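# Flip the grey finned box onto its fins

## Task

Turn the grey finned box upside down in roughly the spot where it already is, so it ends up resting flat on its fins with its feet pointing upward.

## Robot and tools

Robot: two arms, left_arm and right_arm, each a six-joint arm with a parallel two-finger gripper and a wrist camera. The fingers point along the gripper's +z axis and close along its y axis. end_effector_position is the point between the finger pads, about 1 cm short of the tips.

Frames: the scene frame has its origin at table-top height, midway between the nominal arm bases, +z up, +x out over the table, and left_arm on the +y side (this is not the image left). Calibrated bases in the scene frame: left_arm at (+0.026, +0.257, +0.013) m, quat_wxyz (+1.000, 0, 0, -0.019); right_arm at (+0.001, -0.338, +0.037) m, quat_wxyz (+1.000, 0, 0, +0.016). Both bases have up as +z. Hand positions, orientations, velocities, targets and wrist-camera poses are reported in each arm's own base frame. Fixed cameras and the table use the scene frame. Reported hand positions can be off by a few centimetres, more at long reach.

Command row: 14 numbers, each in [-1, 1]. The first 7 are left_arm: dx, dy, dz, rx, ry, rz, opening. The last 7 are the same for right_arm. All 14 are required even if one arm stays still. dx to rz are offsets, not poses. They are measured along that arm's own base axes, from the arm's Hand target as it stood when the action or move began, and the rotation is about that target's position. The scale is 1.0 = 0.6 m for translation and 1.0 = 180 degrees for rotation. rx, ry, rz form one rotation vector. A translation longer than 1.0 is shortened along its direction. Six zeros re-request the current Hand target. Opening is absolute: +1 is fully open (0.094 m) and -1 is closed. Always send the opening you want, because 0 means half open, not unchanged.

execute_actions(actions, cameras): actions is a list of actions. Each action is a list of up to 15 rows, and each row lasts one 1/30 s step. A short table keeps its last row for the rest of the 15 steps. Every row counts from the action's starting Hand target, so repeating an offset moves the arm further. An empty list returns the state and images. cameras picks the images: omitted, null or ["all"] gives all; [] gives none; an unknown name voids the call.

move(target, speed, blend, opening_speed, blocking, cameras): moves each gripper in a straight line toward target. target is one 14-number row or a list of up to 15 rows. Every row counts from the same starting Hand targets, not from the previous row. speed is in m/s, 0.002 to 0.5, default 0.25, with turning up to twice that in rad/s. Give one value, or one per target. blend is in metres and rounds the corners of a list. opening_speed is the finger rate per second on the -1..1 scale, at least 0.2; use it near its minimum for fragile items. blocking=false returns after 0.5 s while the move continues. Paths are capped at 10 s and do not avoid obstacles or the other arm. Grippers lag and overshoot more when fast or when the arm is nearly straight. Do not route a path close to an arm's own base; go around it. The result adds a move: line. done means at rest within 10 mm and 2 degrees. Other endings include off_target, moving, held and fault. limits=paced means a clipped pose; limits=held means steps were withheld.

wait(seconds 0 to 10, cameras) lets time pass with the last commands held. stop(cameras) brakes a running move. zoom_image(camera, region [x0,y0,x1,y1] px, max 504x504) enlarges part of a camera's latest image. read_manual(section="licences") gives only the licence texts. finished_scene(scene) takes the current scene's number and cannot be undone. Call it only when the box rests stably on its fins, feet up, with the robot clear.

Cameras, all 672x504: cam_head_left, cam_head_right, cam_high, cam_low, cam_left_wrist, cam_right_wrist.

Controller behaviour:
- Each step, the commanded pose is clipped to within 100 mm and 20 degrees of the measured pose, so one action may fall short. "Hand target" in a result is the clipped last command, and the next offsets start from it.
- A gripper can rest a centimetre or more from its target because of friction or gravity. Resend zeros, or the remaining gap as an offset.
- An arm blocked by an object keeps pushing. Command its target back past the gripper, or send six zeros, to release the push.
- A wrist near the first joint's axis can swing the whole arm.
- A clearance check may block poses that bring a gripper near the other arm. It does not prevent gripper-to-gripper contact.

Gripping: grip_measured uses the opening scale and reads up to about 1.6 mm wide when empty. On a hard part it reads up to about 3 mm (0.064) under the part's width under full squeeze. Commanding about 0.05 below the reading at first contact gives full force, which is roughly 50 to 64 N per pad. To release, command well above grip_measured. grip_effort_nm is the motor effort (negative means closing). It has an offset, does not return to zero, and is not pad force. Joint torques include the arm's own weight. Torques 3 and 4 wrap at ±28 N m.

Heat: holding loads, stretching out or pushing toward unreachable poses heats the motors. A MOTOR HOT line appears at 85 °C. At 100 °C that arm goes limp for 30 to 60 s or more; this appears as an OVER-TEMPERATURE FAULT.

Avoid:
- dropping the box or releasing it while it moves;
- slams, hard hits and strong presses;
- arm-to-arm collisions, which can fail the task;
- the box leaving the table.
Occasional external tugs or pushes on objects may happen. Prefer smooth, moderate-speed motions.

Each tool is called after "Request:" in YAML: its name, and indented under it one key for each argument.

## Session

Request:
execute_actions:
  actions: []

Scene clock: 0.00 s.
left_arm: end_effector_position=(+0.7469, +0.0627, +0.1858) grip_measured=+1.000 grip_effort_nm=n/a end_effector_quat_wxyz=(+0.600, +0.118, +0.783, +0.112) | right_arm: end_effector_position=(+0.2461, -0.0955, +0.3388) grip_measured=+1.000 grip_effort_nm=n/a end_effector_quat_wxyz=(+0.392, +0.340, +0.834, -0.188)
Joint positions: left_arm=[0.099 1.879 1.257 0.363 0.062 0.35 0.094] | right_arm=[0.029 0.581 0.868 -1.173 0.637 0.571 0.094]
Joint velocities: within noise
Joint torques (N m): no reading
Heat: left arm: hottest elbow 38 °C; right arm: hottest elbow 35 °C.
Hand target: left_arm +0.7532, +0.0634, +0.1927; +0.607, +0.117, +0.778, +0.114 | right_arm +0.2481, -0.0955, +0.3525; +0.404, +0.343, +0.828, -0.182
Tool commands: left_gripper/opening=+1.0 right_gripper/opening=+1.0

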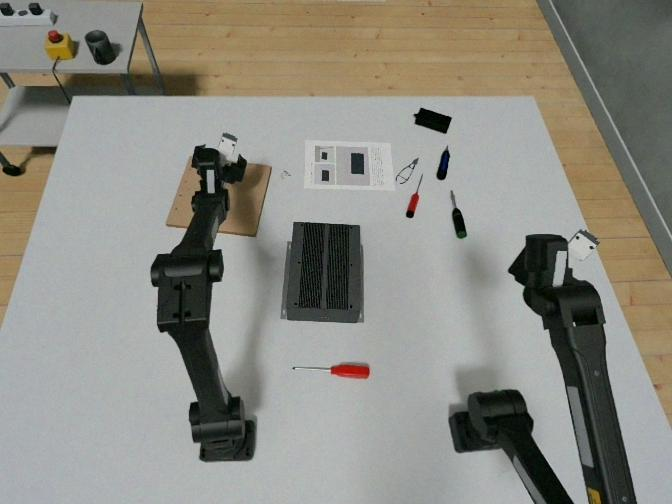

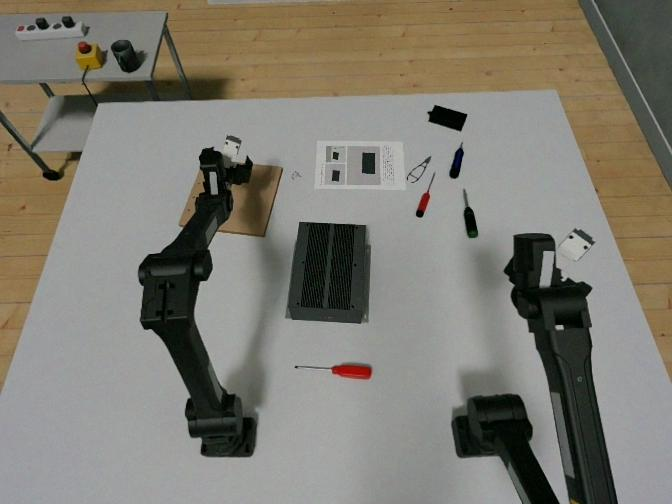

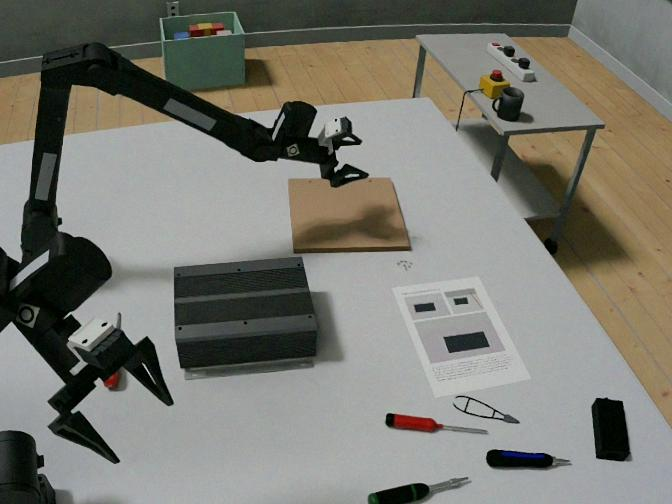

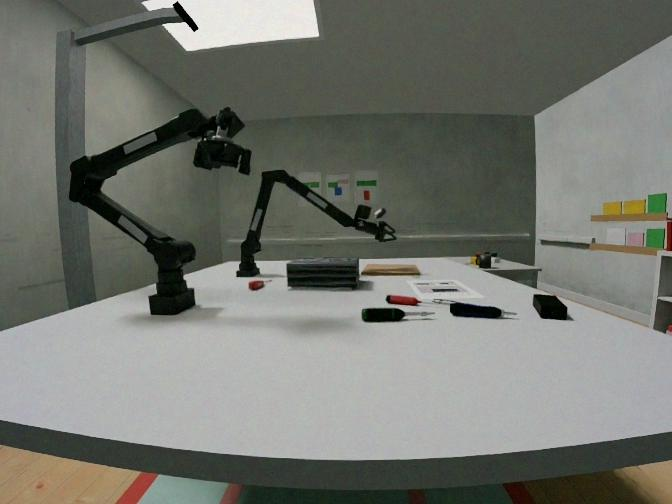

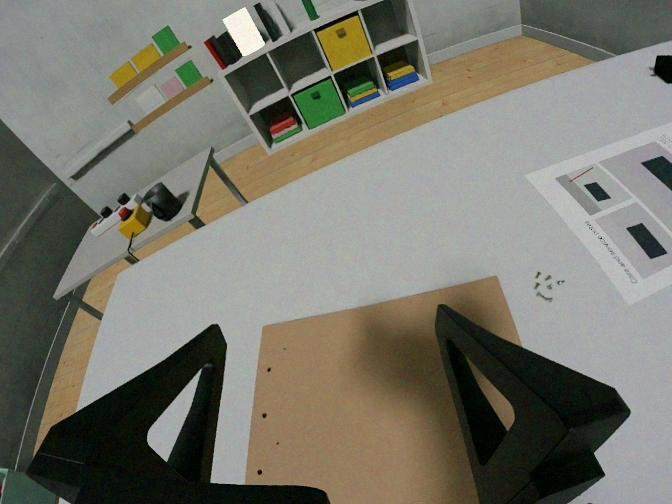

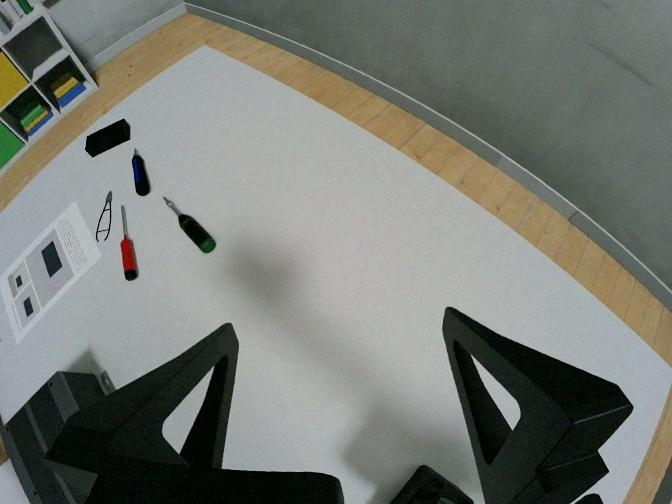

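Request:
zoom_image:
  camera: "cam_head_left"
  region: [260, 200, 400, 340]

Request:
zoom_image:
  camera: "cam_high"
  region: [150, 230, 350, 400]

Scaled by 3.600.

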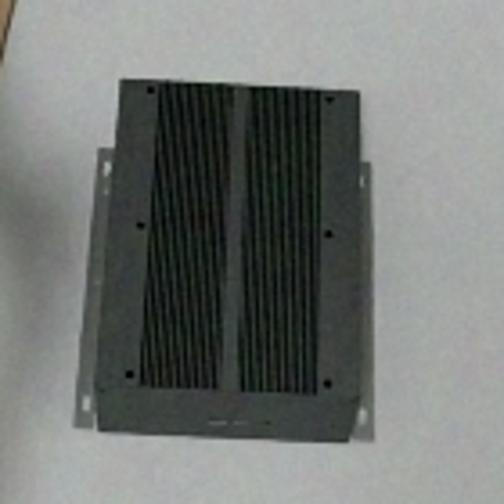

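Scaled by 2.520.

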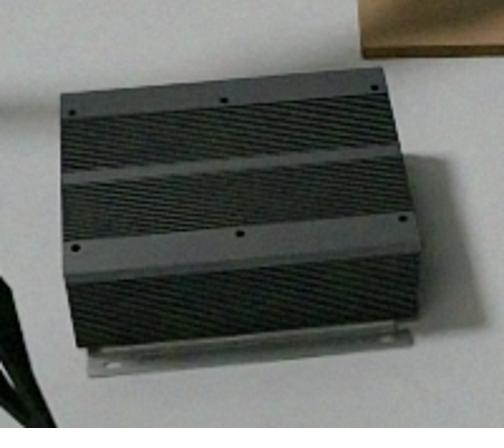

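Request:
zoom_image:
  camera: "cam_low"
  region: [270, 245, 380, 305]

Scaled by 4.582.

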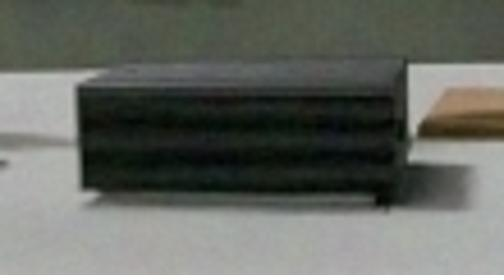

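Request:
move:
  target: [-0.188, -0.405, 0.05, 0, 0.389, 0, 1, -0.022, 0.4925, -0.0375, 0.008, -0.015, 0.476, 1]
  speed: 0.25
  cameras: ["cam_left_wrist", "cam_right_wrist"]

Scene clock: 104.47 s.
left_arm: end_effector_position=(+0.6310, -0.1736, +0.2249) grip_measured=+1.000 grip_effort_nm=0.012 end_effector_quat_wxyz=(+0.049, +0.166, +0.985, +0.028) | right_arm: end_effector_position=(+0.2348, +0.1940, +0.3250) grip_measured=+1.000 grip_effort_nm=-0.007 end_effector_quat_wxyz=(+0.427, -0.294, +0.841, +0.153)
Joint positions: left_arm=[-0.285 2.032 2.11 -1.558 -0.066 0.051 0.094] | right_arm=[0.702 0.545 0.769 -0.852 0.017 0.021 0.094]
Joint velocities: within noise
Joint torques (N m): left_arm=[-1.08 -17.08 12.57 0.39 0.14 -0.32] | right_arm=[0.56 1.55 9.2 2.71 -0.13 -0.1]
Heat: left arm: hottest elbow 49 °C; right arm: hottest elbow 44 °C.
Hand target: left_arm +0.6404, -0.1796, +0.2226; +0.050, +0.161, +0.985, +0.026 | right_arm +0.2349, +0.2000, +0.3299; +0.434, -0.303, +0.834, +0.158
Off the commanded pose: left_arm 0.011 m, 1 deg | right_arm 0.008 m, 2 deg.
move: off_target (left_arm)
Images, in order (width x height): cam_left_wrist 672x504, cam_right_wrist 672x504.

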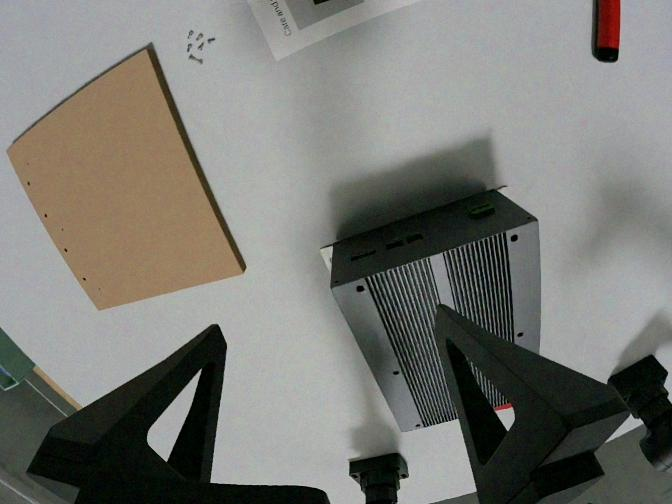

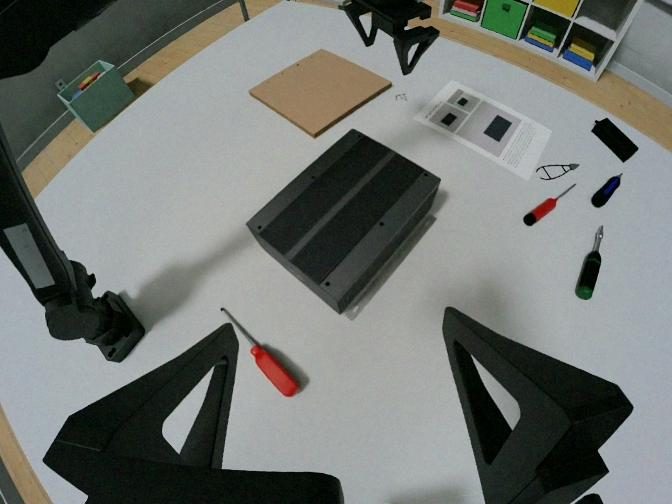

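Request:
execute_actions:
  actions: []
  cameras: ["cam_head_left", "cam_low", "cam_left_wrist", "cam_right_wrist"]

Scene clock: 139.40 s.
left_arm: end_effector_position=(+0.6308, -0.1736, +0.2249) grip_measured=+1.000 grip_effort_nm=0.022 end_effector_quat_wxyz=(+0.049, +0.165, +0.985, +0.028) | right_arm: end_effector_position=(+0.2348, +0.1941, +0.3250) grip_measured=+1.000 grip_effort_nm=-0.012 end_effector_quat_wxyz=(+0.427, -0.294, +0.841, +0.153)
Joint positions: left_arm=[-0.285 2.032 2.11 -1.559 -0.066 0.051 0.094] | right_arm=[0.702 0.545 0.769 -0.852 0.016 0.02 0.094]
Joint velocities: within noise
Joint torques (N m): left_arm=[-1.03 -17.14 12.62 0.49 0.14 -0.32] | right_arm=[0.62 1.67 9.14 2.69 -0.14 -0.17]
Heat: left arm: hottest elbow 53 °C; right arm: hottest elbow 47 °C.
Hand target: left_arm +0.6405, -0.1796, +0.2226; +0.051, +0.161, +0.985, +0.026 | right_arm +0.2348, +0.2001, +0.3299; +0.434, -0.303, +0.834, +0.158
Tool commands: left_gripper/opening=+1.0 right_gripper/opening=+1.0
Off the commanded pose: left_arm 0.012 m, 1 deg | right_arm 0.008 m, 2 deg.
Images, in order (width x height): cam_head_left 672x504, cam_low 672x504, cam_left_wrist 672x504, cam_right_wrist 672x504.

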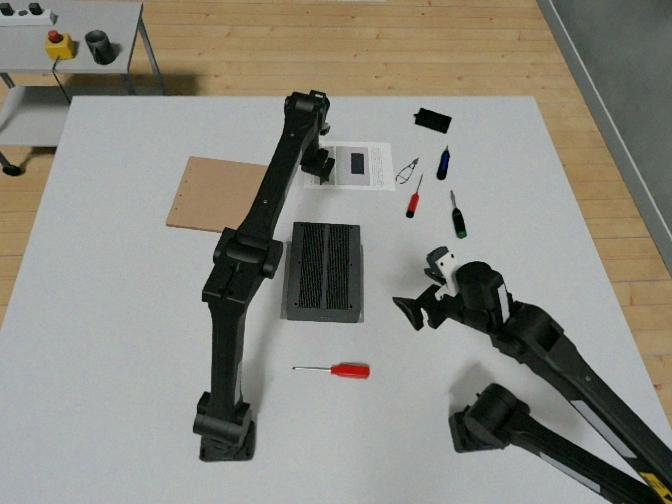

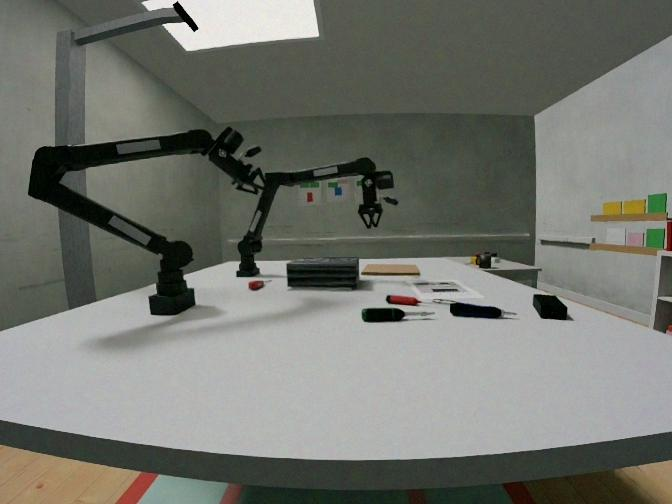

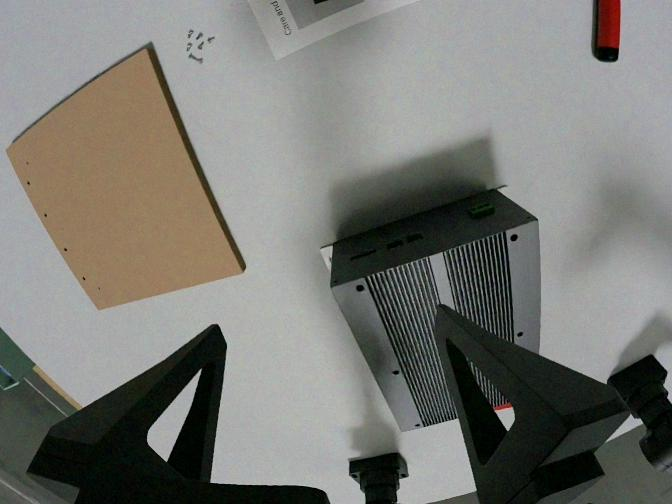

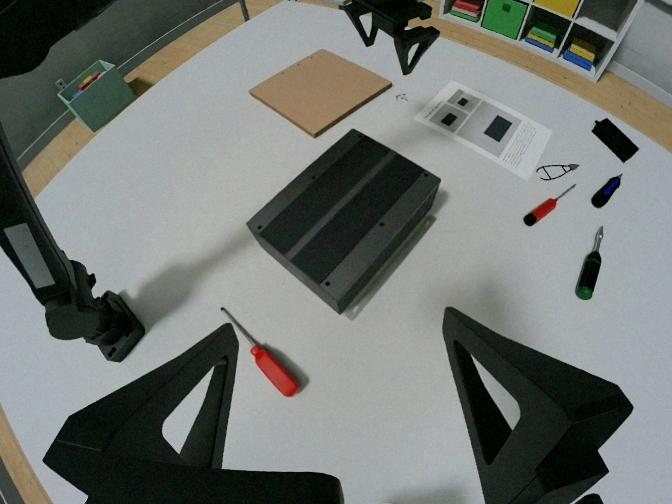

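Request:
zoom_image:
  camera: "cam_right_wrist"
  region: [320, 160, 460, 330]

Request:
zoom_image:
  camera: "cam_low"
  region: [270, 240, 380, 310]

Request:
zoom_image:
  camera: "cam_left_wrist"
  region: [300, 170, 560, 440]

Scaled by 2.965 from the camera's 672x504 image, which has a finer 960x720 frame.

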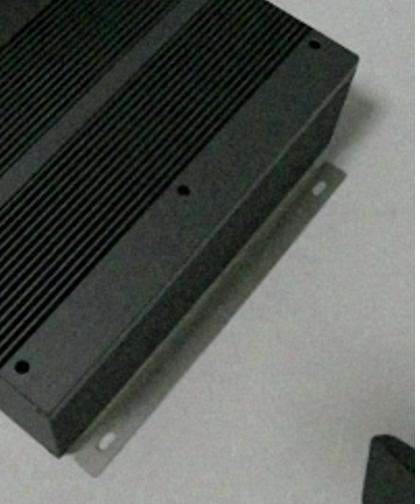

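Scaled by 4.582.

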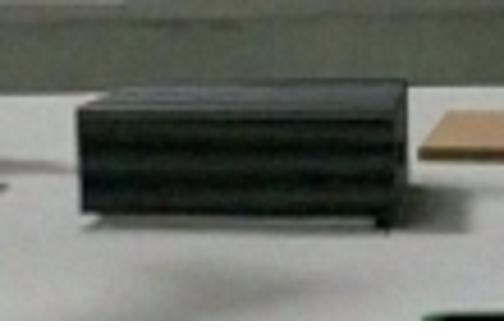

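Scaled by 1.867 from the camera's 672x504 image, which has a finer 960x720 frame.

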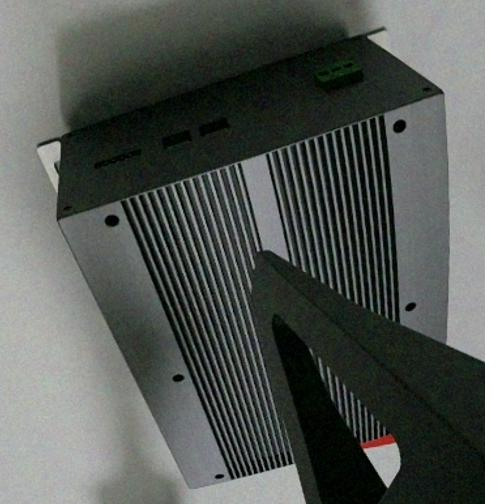

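Request:
move:
  target:
    - [0.0075,-0.0757,-0.204,-0.0166,0.0326,0.103,-0.2,0,0,0,0,0,0,1]
    - [0.0075,-0.0757,-0.346,-0.0166,0.0326,0.103,-0.2,0,0,0,0,0,0,1]
    - [-0.134,-0.0757,-0.346,-0.0166,0.0326,0.103,-0.2,0,0,0,0,0,0,1]
  speed: [0.15,0.12,0.05]
  blend: [0.02,0,0]
  cameras: ["cam_head_left", "cam_left_wrist", "cam_right_wrist"]

Scene clock: 429.10 s.
left_arm: end_effector_position=(+0.5976, -0.2145, +0.0183) grip_measured=-0.198 grip_effort_nm=-0.110 end_effector_quat_wxyz=(+0.038, +0.006, +0.999, -0.008) | right_arm: end_effector_position=(+0.2348, +0.1941, +0.3250) grip_measured=+1.000 grip_effort_nm=-0.012 end_effector_quat_wxyz=(+0.427, -0.294, +0.841, +0.153)
Joint positions: left_arm=[-0.347 2.094 1.658 -1.058 -0.01 -0.335 0.038] | right_arm=[0.702 0.545 0.769 -0.852 0.016 0.02 0.094]
Joint velocities: within noise
Joint torques (N m): left_arm=[-3.72 -21.3 4.44 -1.33 0.38 -0.65] | right_arm=[0.56 1.38 9.02 2.7 -0.16 -0.17]
Heat: left arm: hottest elbow 58 °C; right arm: hottest elbow 49 °C.
Hand target: left_arm +0.5600, -0.2251, +0.0151; +0.000, +0.000, +1.000, +0.000 | right_arm +0.2349, +0.2001, +0.3299; +0.434, -0.303, +0.834, +0.158
Off the commanded pose: left_arm 0.039 m, 5 deg | right_arm 0.008 m, 2 deg.
move: off_target (left_arm)
Images, in order (width x height): cam_head_left 672x504, cam_left_wrist 672x504, cam_right_wrist 672x504.

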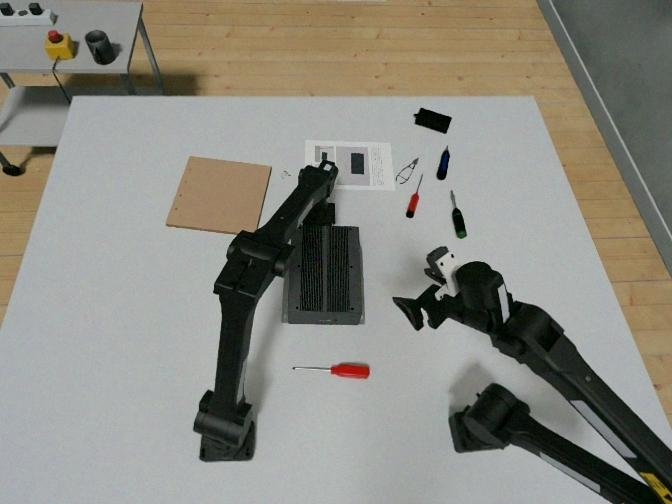

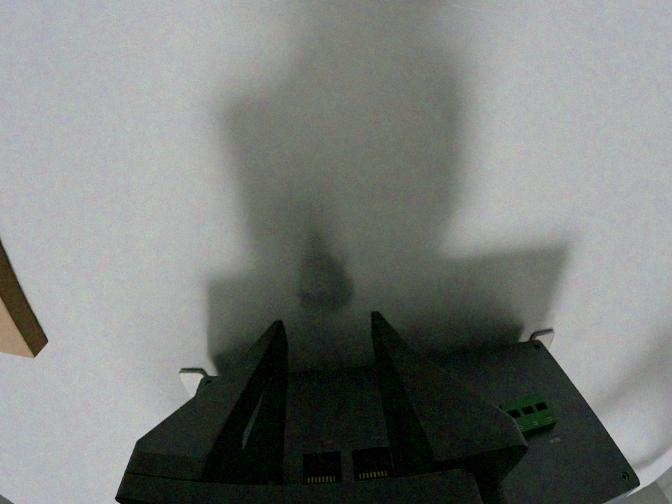

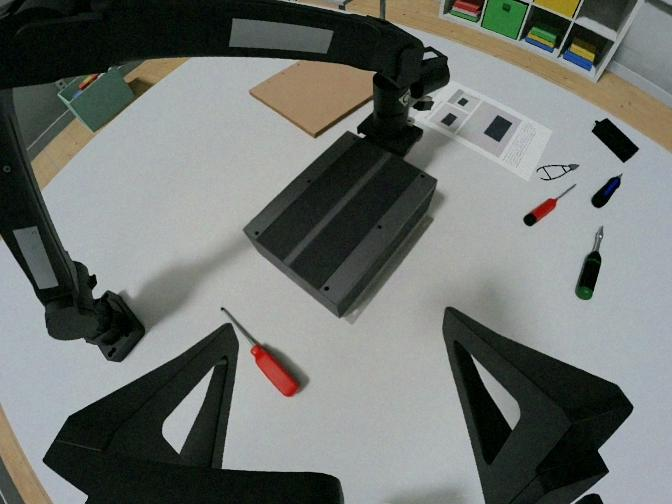

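Request:
move:
  target: [-0.075,0,0,0,0,0,-0.2,0,0,0,0,0,0,1]
  speed: 0.05
  cameras: ["cam_head_left", "cam_right_wrist"]

Scene clock: 436.53 s.
left_arm: end_effector_position=(+0.5613, -0.2017, +0.0183) grip_measured=-0.198 grip_effort_nm=-0.110 end_effector_quat_wxyz=(+0.040, -0.026, +0.999, -0.008) | right_arm: end_effector_position=(+0.2348, +0.1941, +0.3250) grip_measured=+1.000 grip_effort_nm=-0.012 end_effector_quat_wxyz=(+0.427, -0.294, +0.841, +0.153)
Joint positions: left_arm=[-0.349 2.001 1.501 -0.991 -0.015 -0.4 0.038] | right_arm=[0.702 0.545 0.769 -0.852 0.016 0.02 0.094]
Joint velocities: within noise
Joint torques (N m): left_arm=[-5.71 -19.9 3.86 -1.58 0.56 -0.26] | right_arm=[0.09 1.14 9.09 2.71 -0.13 -0.15]
Heat: left arm: hottest elbow 55 °C; right arm: hottest elbow 49 °C.
Hand target: left_arm +0.5151, -0.2250, +0.0151; +0.000, +0.000, +1.000, +0.000 | right_arm +0.2349, +0.2000, +0.3299; +0.434, -0.303, +0.834, +0.158
Off the commanded pose: left_arm 0.052 m, 6 deg | right_arm 0.008 m, 2 deg.
move: off_target (left_arm)
Images, in order (width x height): cam_head_left 672x504, cam_right_wrist 672x504.

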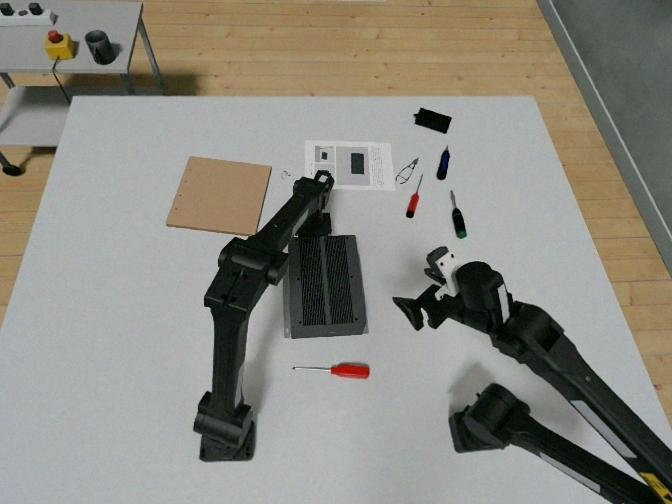

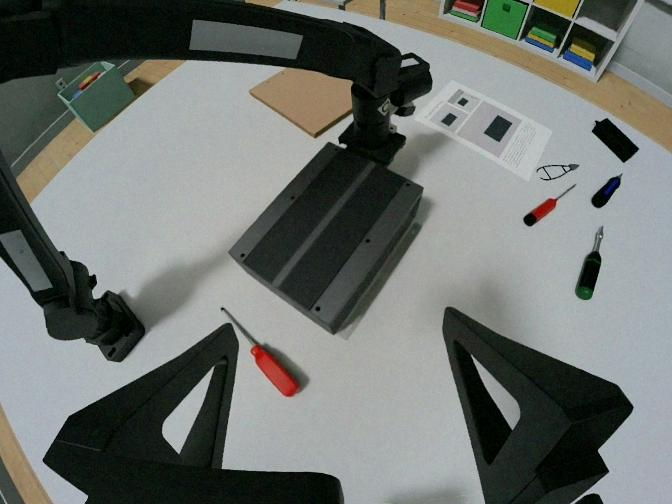

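Request:
move:
  target:
    - [0.15,0,0.0,0,0,0,-0.2,0,0,0,0,0,0,1]
    - [0.16,0.06,0.3,0,0,0,-0.2,0,0,0,0,0,0,1]
  speed: [0.1,0.2]
  blend: [0.02,0]
  cameras: ["cam_right_wrist", "cam_left_wrist"]

Request:
zoom_image:
  camera: "cam_right_wrist"
  region: [220, 130, 440, 350]

Scene clock: 459.87 s.
left_arm: end_effector_position=(+0.6002, -0.1904, +0.1836) grip_measured=-0.198 grip_effort_nm=-0.110 end_effector_quat_wxyz=(-0.012, -0.002, +1.000, +0.005) | right_arm: end_effector_position=(+0.2348, +0.1941, +0.3250) grip_measured=+1.000 grip_effort_nm=-0.002 end_effector_quat_wxyz=(+0.427, -0.294, +0.841, +0.153)
Joint positions: left_arm=[-0.307 2.042 2.022 -1.577 -0.002 -0.311 0.038] | right_arm=[0.702 0.545 0.769 -0.852 0.016 0.02 0.094]
Joint velocities: within noise
Joint torques (N m): left_arm=[-0.09 -18.9 12.41 0.2 0.14 -0.06] | right_arm=[-0.03 2.32 9.24 2.76 -0.15 -0.12]
Heat: left arm: hottest elbow 50 °C; right arm: hottest elbow 49 °C.
Hand target: left_arm +0.6110, -0.1892, +0.1950; +0.000, +0.000, +1.000, +0.000 | right_arm +0.2349, +0.2000, +0.3299; +0.434, -0.303, +0.834, +0.158
Off the commanded pose: left_arm 0.016 m, 2 deg | right_arm 0.008 m, 2 deg.
move: off_target (left_arm)
Images, in order (width x height): cam_left_wrist 672x504, cam_right_wrist 672x504.

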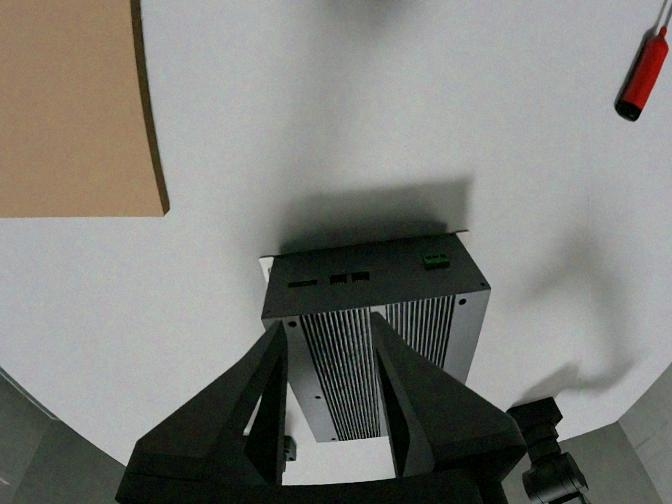

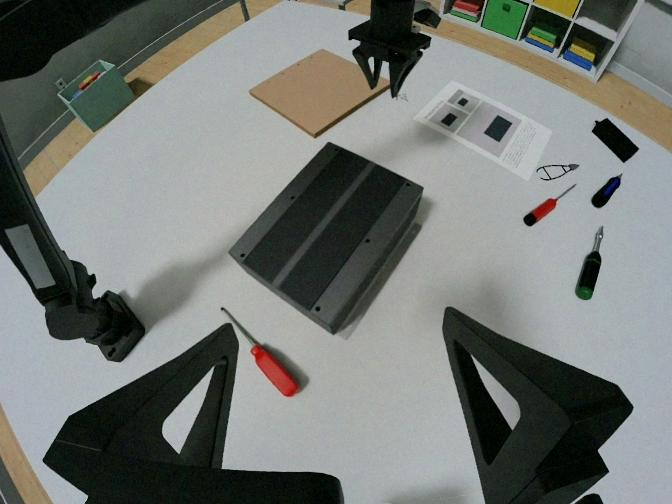

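Scaled by 2.291 from the camera's 672x504 image, which has a finer 960x720 frame.

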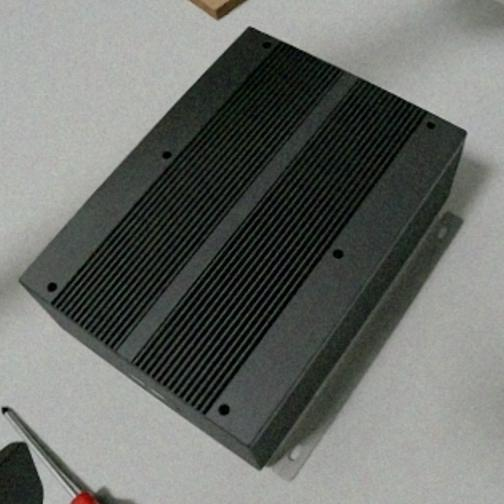

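Request:
move:
  target:
    - [-0.1,0.15,0.25,0,0,0,-0.2,0.108,-0.167,-0.217,0.083,0.178,-0.023,-0.66]
    - [-0.435,0.615,0.25,0,0,0,-0.2,0.25,-0.083,-0.383,0.1664,0.3565,-0.0464,-0.66]
  speed: [0.2,0.2]
  blend: [0.05,0]
  cameras: ["cam_head_left", "cam_right_wrist", "cam_low"]

Scene clock: 569.67 s.
left_arm: end_effector_position=(+0.3553, +0.1803, +0.3415) grip_measured=-0.198 grip_effort_nm=-0.110 end_effector_quat_wxyz=(+0.041, -0.005, +0.999, +0.018) | right_arm: end_effector_position=(+0.3691, +0.1440, +0.0914) grip_measured=-0.659 grip_effort_nm=-0.085 end_effector_quat_wxyz=(-0.012, +0.011, +0.888, +0.460)
Joint positions: left_arm=[0.472 1.34 1.529 -1.671 0.004 0.463 0.038] | right_arm=[0.011 1.544 0.843 -0.874 -0.957 0.034 0.016]
Joint velocities: within noise
Joint torques (N m): left_arm=[-0.38 -9.58 8.69 0.5 0 -0.06] | right_arm=[0.32 -9.29 8.66 0.99 -0.72 0.02]
Heat: left arm: hottest elbow 54 °C; right arm: hottest elbow 48 °C.
Hand target: left_arm +0.3500, +0.1799, +0.3449; -0.001, +0.000, +1.000, -0.001 | right_arm +0.3848, +0.1503, +0.1002; +0.000, +0.000, +0.887, +0.462
Off the commanded pose: left_arm 0.006 m, 5 deg | right_arm 0.019 m, 2 deg.
joint sent to its limit (left arm) — joint 4 (wrist pitch), lower limit. The joint targets are off in orientation, not in position.
move: off_target (left_arm, right_arm)
Images, in order (width x height): cam_head_left 672x504, cam_low 672x504, cam_right_wrist 672x504.

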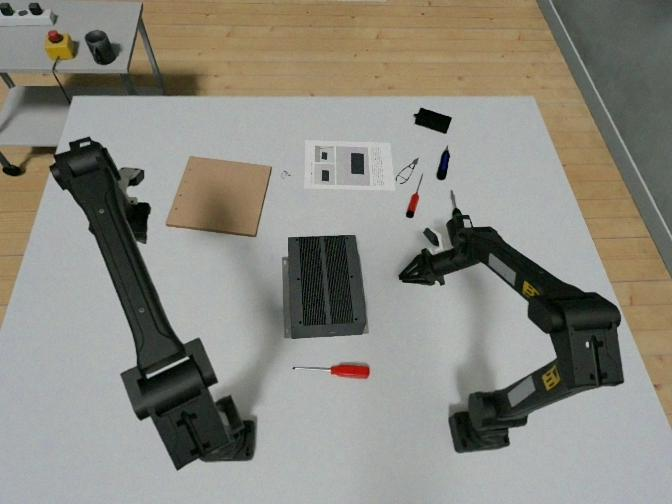

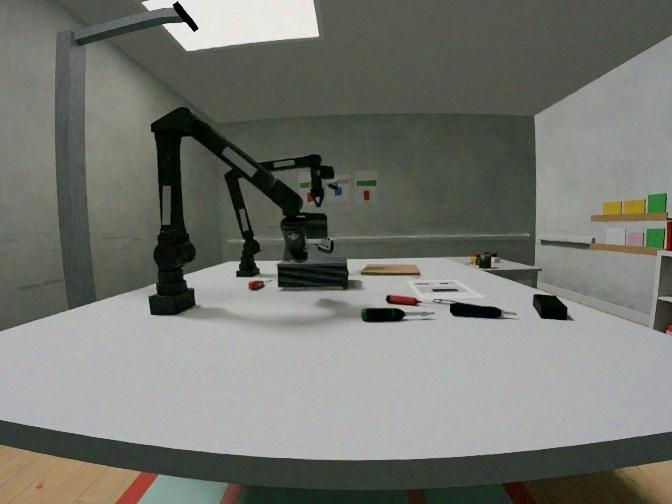

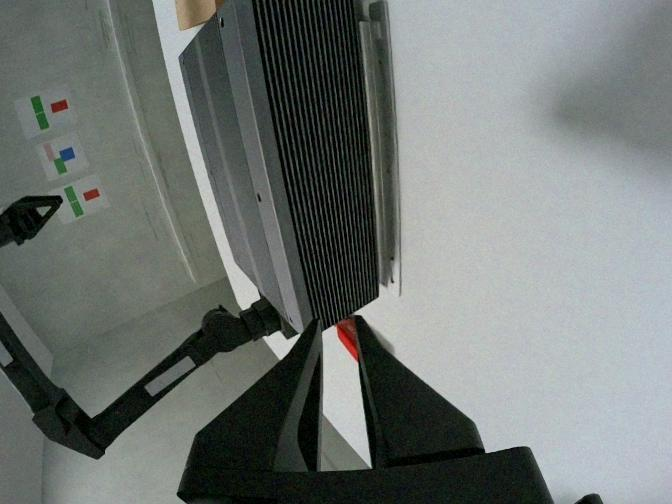

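Request:
zoom_image:
  camera: "cam_right_wrist"
  region: [240, 0, 440, 380]

Request:
zoom_image:
  camera: "cam_low"
  region: [255, 200, 375, 310]

Scaled by 1.326 from the camera's 672x504 image, which has a finer 960x720 frame.

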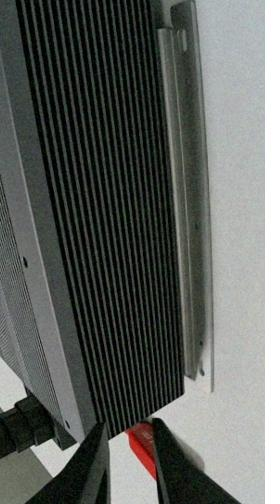

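Scaled by 4.200.

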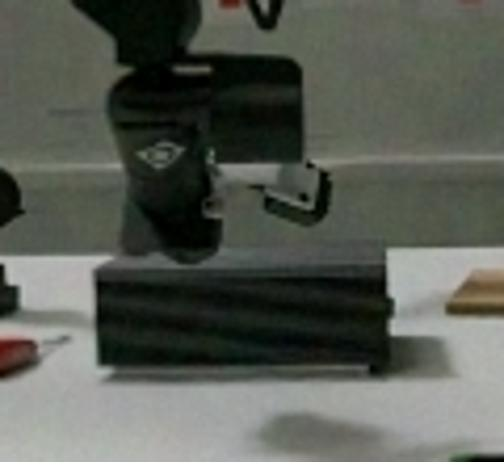

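Request:
move:
  target: [0,0,0,0,0,0,-0.2,0.0253,0.05,-0.167,0,0,0,-0.66]
  speed: 0.1
  cameras: ["cam_right_wrist", "cam_low"]

Request:
zoom_image:
  camera: "cam_right_wrist"
  region: [270, 150, 450, 370]

Scene clock: 615.00 s.
left_arm: end_effector_position=(+0.3553, +0.1803, +0.3415) grip_measured=-0.198 grip_effort_nm=-0.110 end_effector_quat_wxyz=(+0.041, -0.004, +0.999, +0.018) | right_arm: end_effector_position=(+0.4006, +0.1749, +0.0028) grip_measured=-0.659 grip_effort_nm=-0.085 end_effector_quat_wxyz=(+0.003, +0.002, +0.886, +0.463)
Joint positions: left_arm=[0.472 1.34 1.529 -1.671 0.004 0.464 0.038] | right_arm=[0.086 1.787 0.835 -0.483 -0.956 0.161 0.016]
Joint velocities: within noise
Joint torques (N m): left_arm=[-0.56 -9.47 8.68 0.46 0 -0.07] | right_arm=[0.38 -11.22 4.62 1.22 -0.49 0.01]
Heat: left arm: hottest elbow 50 °C; right arm: hottest elbow 47 °C.
Hand target: left_arm +0.3500, +0.1798, +0.3449; -0.001, +0.000, +1.000, -0.001 | right_arm +0.4000, +0.1803, -0.0001; +0.000, +0.000, +0.887, +0.462
Off the commanded pose: left_arm 0.006 m, 5 deg | right_arm 0.006 m, 0 deg.
joint sent to its limit (left arm) — joint 4 (wrist pitch), lower limit. The joint targets are off in orientation, not in position.
move: off_target (left_arm)
Images, in order (width x height): cam_low 672x504, cam_right_wrist 672x504.

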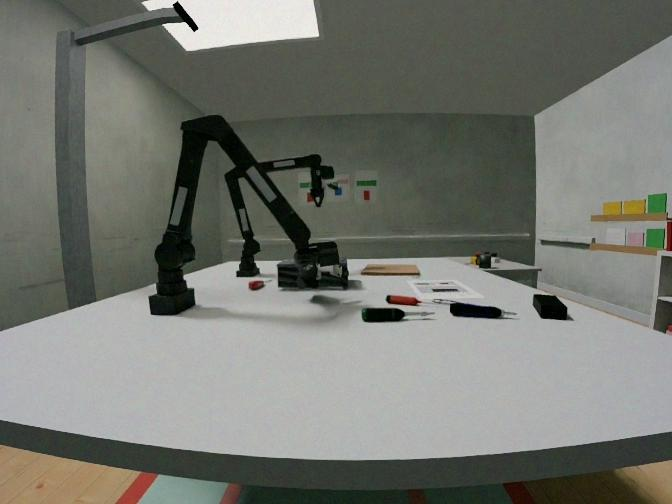

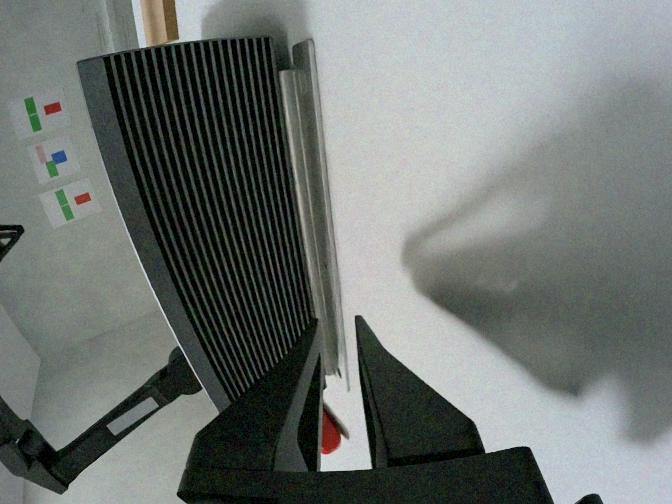

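Scaled by 2.291 from the camera's 672x504 image, which has a finer 960x720 frame.

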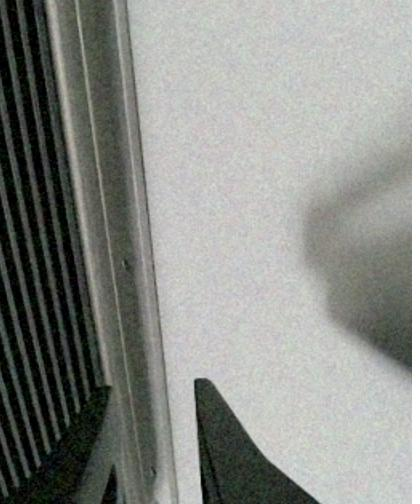

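Request:
move:
  target:
    - [0,0,0,0,0,0,-0.2,0.033,-0.1,0.2,-0.3056,0,0,-1]
    - [0,0,0,0,0,0,-0.2,0.1417,-0.0255,0,-0.3056,0,0,-1]
  speed: [0.2,0.15]
  blend: [0.03,0]
  cameras: ["cam_head_left", "cam_right_wrist"]

Scene clock: 875.33 s.
left_arm: end_effector_position=(+0.3553, +0.1803, +0.3415) grip_measured=-0.198 grip_effort_nm=-0.110 end_effector_quat_wxyz=(+0.041, -0.004, +0.999, +0.018) | right_arm: end_effector_position=(+0.4674, +0.1530, -0.0079) grip_measured=-0.987 grip_effort_nm=-0.701 end_effector_quat_wxyz=(-0.021, +0.001, +1.000, -0.005)
Joint positions: left_arm=[0.472 1.34 1.529 -1.671 0.004 0.464 0.038] | right_arm=[0.316 1.875 1.217 -0.955 -0.004 0.319 0.001]
Joint velocities: within noise
Joint torques (N m): left_arm=[-0.56 -9.58 8.7 0.43 0.01 -0.06] | right_arm=[0.56 -14.45 9.07 0.91 0.09 0.07]
Heat: left arm: hottest elbow 47 °C; right arm: hottest elbow 39 °C.
Hand target: left_arm +0.3500, +0.1798, +0.3449; -0.001, +0.000, +1.000, -0.001 | right_arm +0.4850, +0.1651, -0.0002; +0.000, +0.000, +1.000, +0.000
Off the commanded pose: left_arm 0.006 m, 5 deg | right_arm 0.023 m, 2 deg.
joint sent to its limit (left arm) — joint 4 (wrist pitch), lower limit. The joint targets are off in orientation, not in position.
move: off_target (left_arm, right_arm)
Images, in order (width x height): cam_head_left 672x504, cam_right_wrist 672x504.

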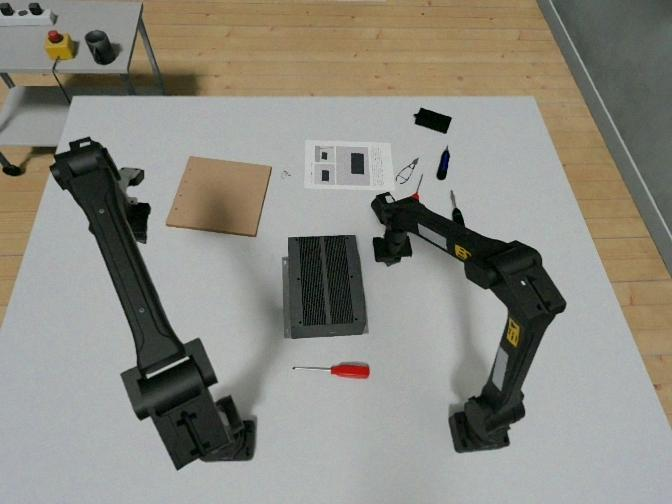

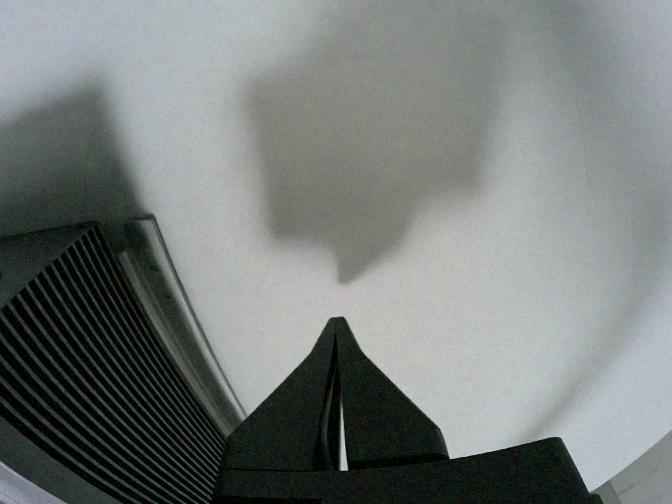

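Request:
move:
  target:
    - [0,0,0,0,0,0,-0.2,0.008,0.085,0,0,0,0,-0.95]
    - [0,0,0,0,0,0,-0.2,0.054,0.2027,0,0,0,0.083,-0.95]
    - [0,0,0,0,0,0,-0.2,0.062,0.286,0,0,0,0.167,-0.95]
    - [0,0,0,0,0,0,-0.2,0.048,0.3687,0,0,0,0.25,-0.95]
  speed: 0.07
  blend: [0.02,0.03,0.03,0]
  cameras: ["cam_head_left", "cam_right_wrist"]

Scene clock: 900.03 s.
left_arm: end_effector_position=(+0.3553, +0.1803, +0.3415) grip_measured=-0.198 grip_effort_nm=-0.110 end_effector_quat_wxyz=(+0.041, -0.004, +0.999, +0.018) | right_arm: end_effector_position=(+0.5259, +0.3299, -0.0043) grip_measured=-0.948 grip_effort_nm=-0.085 end_effector_quat_wxyz=(-0.013, -0.360, +0.933, -0.012)
Joint positions: left_arm=[0.472 1.34 1.529 -1.671 0.004 0.464 0.038] | right_arm=[0.566 2.149 1.691 -1.144 0.018 -0.17 0.002]
Joint velocities: within noise
Joint torques (N m): left_arm=[-0.38 -9.52 8.7 0.49 -0.01 -0.07] | right_arm=[5.95 -18.2 10.66 0.58 -0.89 0.31]
Heat: left arm: hottest elbow 47 °C; right arm: hottest elbow 43 °C.
Hand target: left_arm +0.3500, +0.1798, +0.3449; -0.001, +0.000, +1.000, -0.001 | right_arm +0.5138, +0.3863, -0.0001; +0.000, -0.383, +0.924, +0.000
Off the commanded pose: left_arm 0.006 m, 5 deg | right_arm 0.058 m, 4 deg.
joint sent to its limit (left arm) — joint 4 (wrist pitch), lower limit. The joint targets are off in orientation, not in position.
move: off_target (left_arm, right_arm)
Images, in order (width x height): cam_head_left 672x504, cam_right_wrist 672x504.

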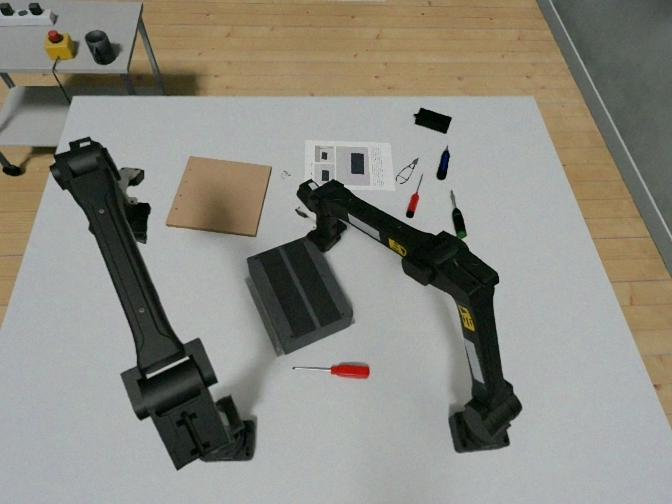

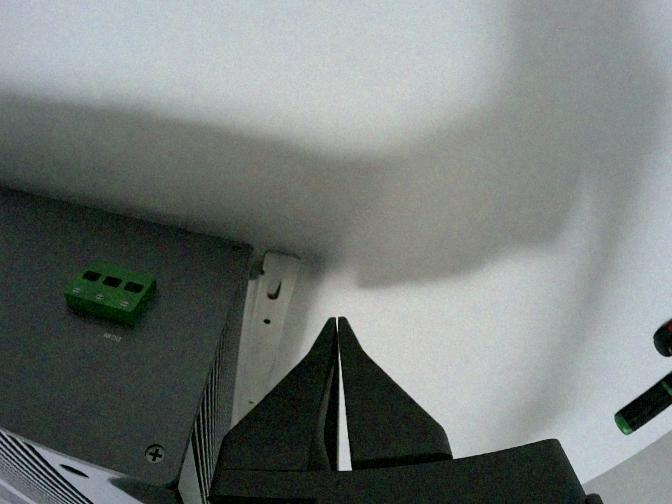

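Request:
move:
  target:
    - [0,0,0,0,0,0,-0.2,-0.028,0.107,0,0,0,0.056,-0.95]
    - [0,0,0,0,0,0,-0.2,-0.083,0.203,0,0,0,0.111,-0.95]
  speed: 0.07
  blend: [0.03,0]
  cameras: ["cam_head_left", "cam_right_wrist"]

Scene clock: 934.00 s.
left_arm: end_effector_position=(+0.3553, +0.1803, +0.3415) grip_measured=-0.198 grip_effort_nm=-0.110 end_effector_quat_wxyz=(+0.041, -0.004, +0.999, +0.018) | right_arm: end_effector_position=(+0.5223, +0.3780, -0.0055) grip_measured=-0.951 grip_effort_nm=0.022 end_effector_quat_wxyz=(-0.014, -0.489, +0.872, -0.017)
Joint positions: left_arm=[0.472 1.34 1.529 -1.671 0.004 0.464 0.038] | right_arm=[0.635 2.211 1.798 -1.189 0.03 -0.387 0.002]
Joint velocities: within noise
Joint torques (N m): left_arm=[-0.38 -9.58 8.69 0.5 0.01 -0.07] | right_arm=[10.64 -19.9 10.89 0.5 -1.39 0.17]
Heat: left arm: hottest elbow 47 °C; right arm: hottest elbow 44 °C.
Hand target: left_arm +0.3500, +0.1798, +0.3449; -0.001, +0.000, +1.000, -0.001 | right_arm +0.4817, +0.4683, -0.0018; +0.000, -0.537, +0.843, +0.000
Off the commanded pose: left_arm 0.006 m, 5 deg | right_arm 0.143 m, 7 deg; position clipped.
joint sent to its limit (left arm) — joint 4 (wrist pitch), lower limit. The joint targets are off in orientation, not in position.
move: off_target (left_arm, right_arm); limits=paced
Images, in order (width x height): cam_head_left 672x504, cam_right_wrist 672x504.

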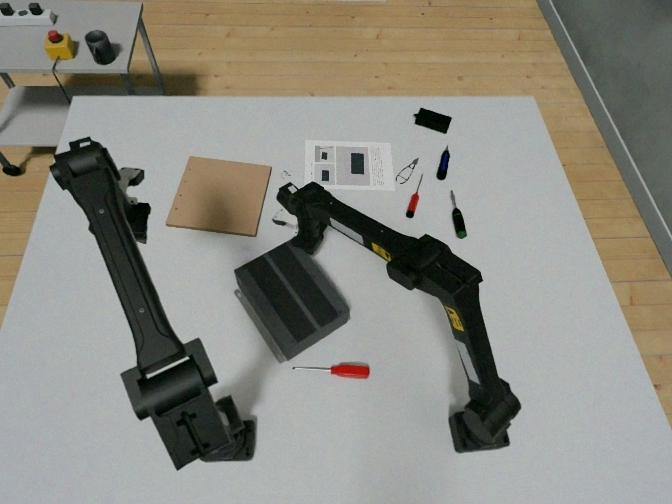

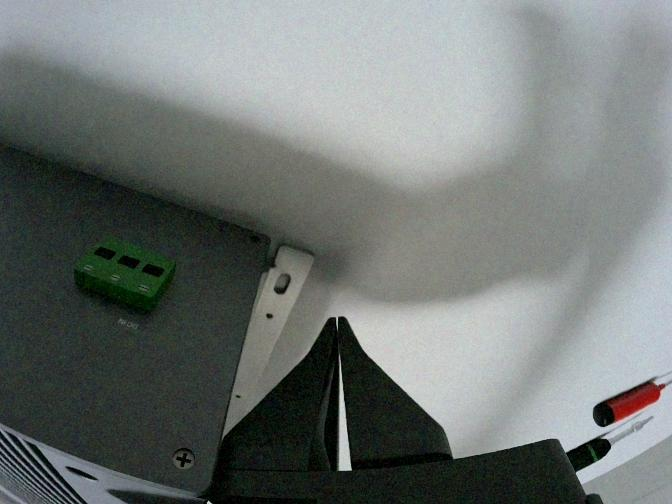

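Request:
zoom_image:
  camera: "cam_head_left"
  region: [210, 170, 400, 390]

Scaled by 2.291.

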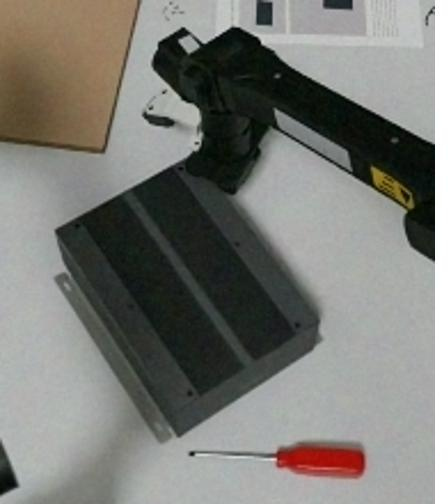

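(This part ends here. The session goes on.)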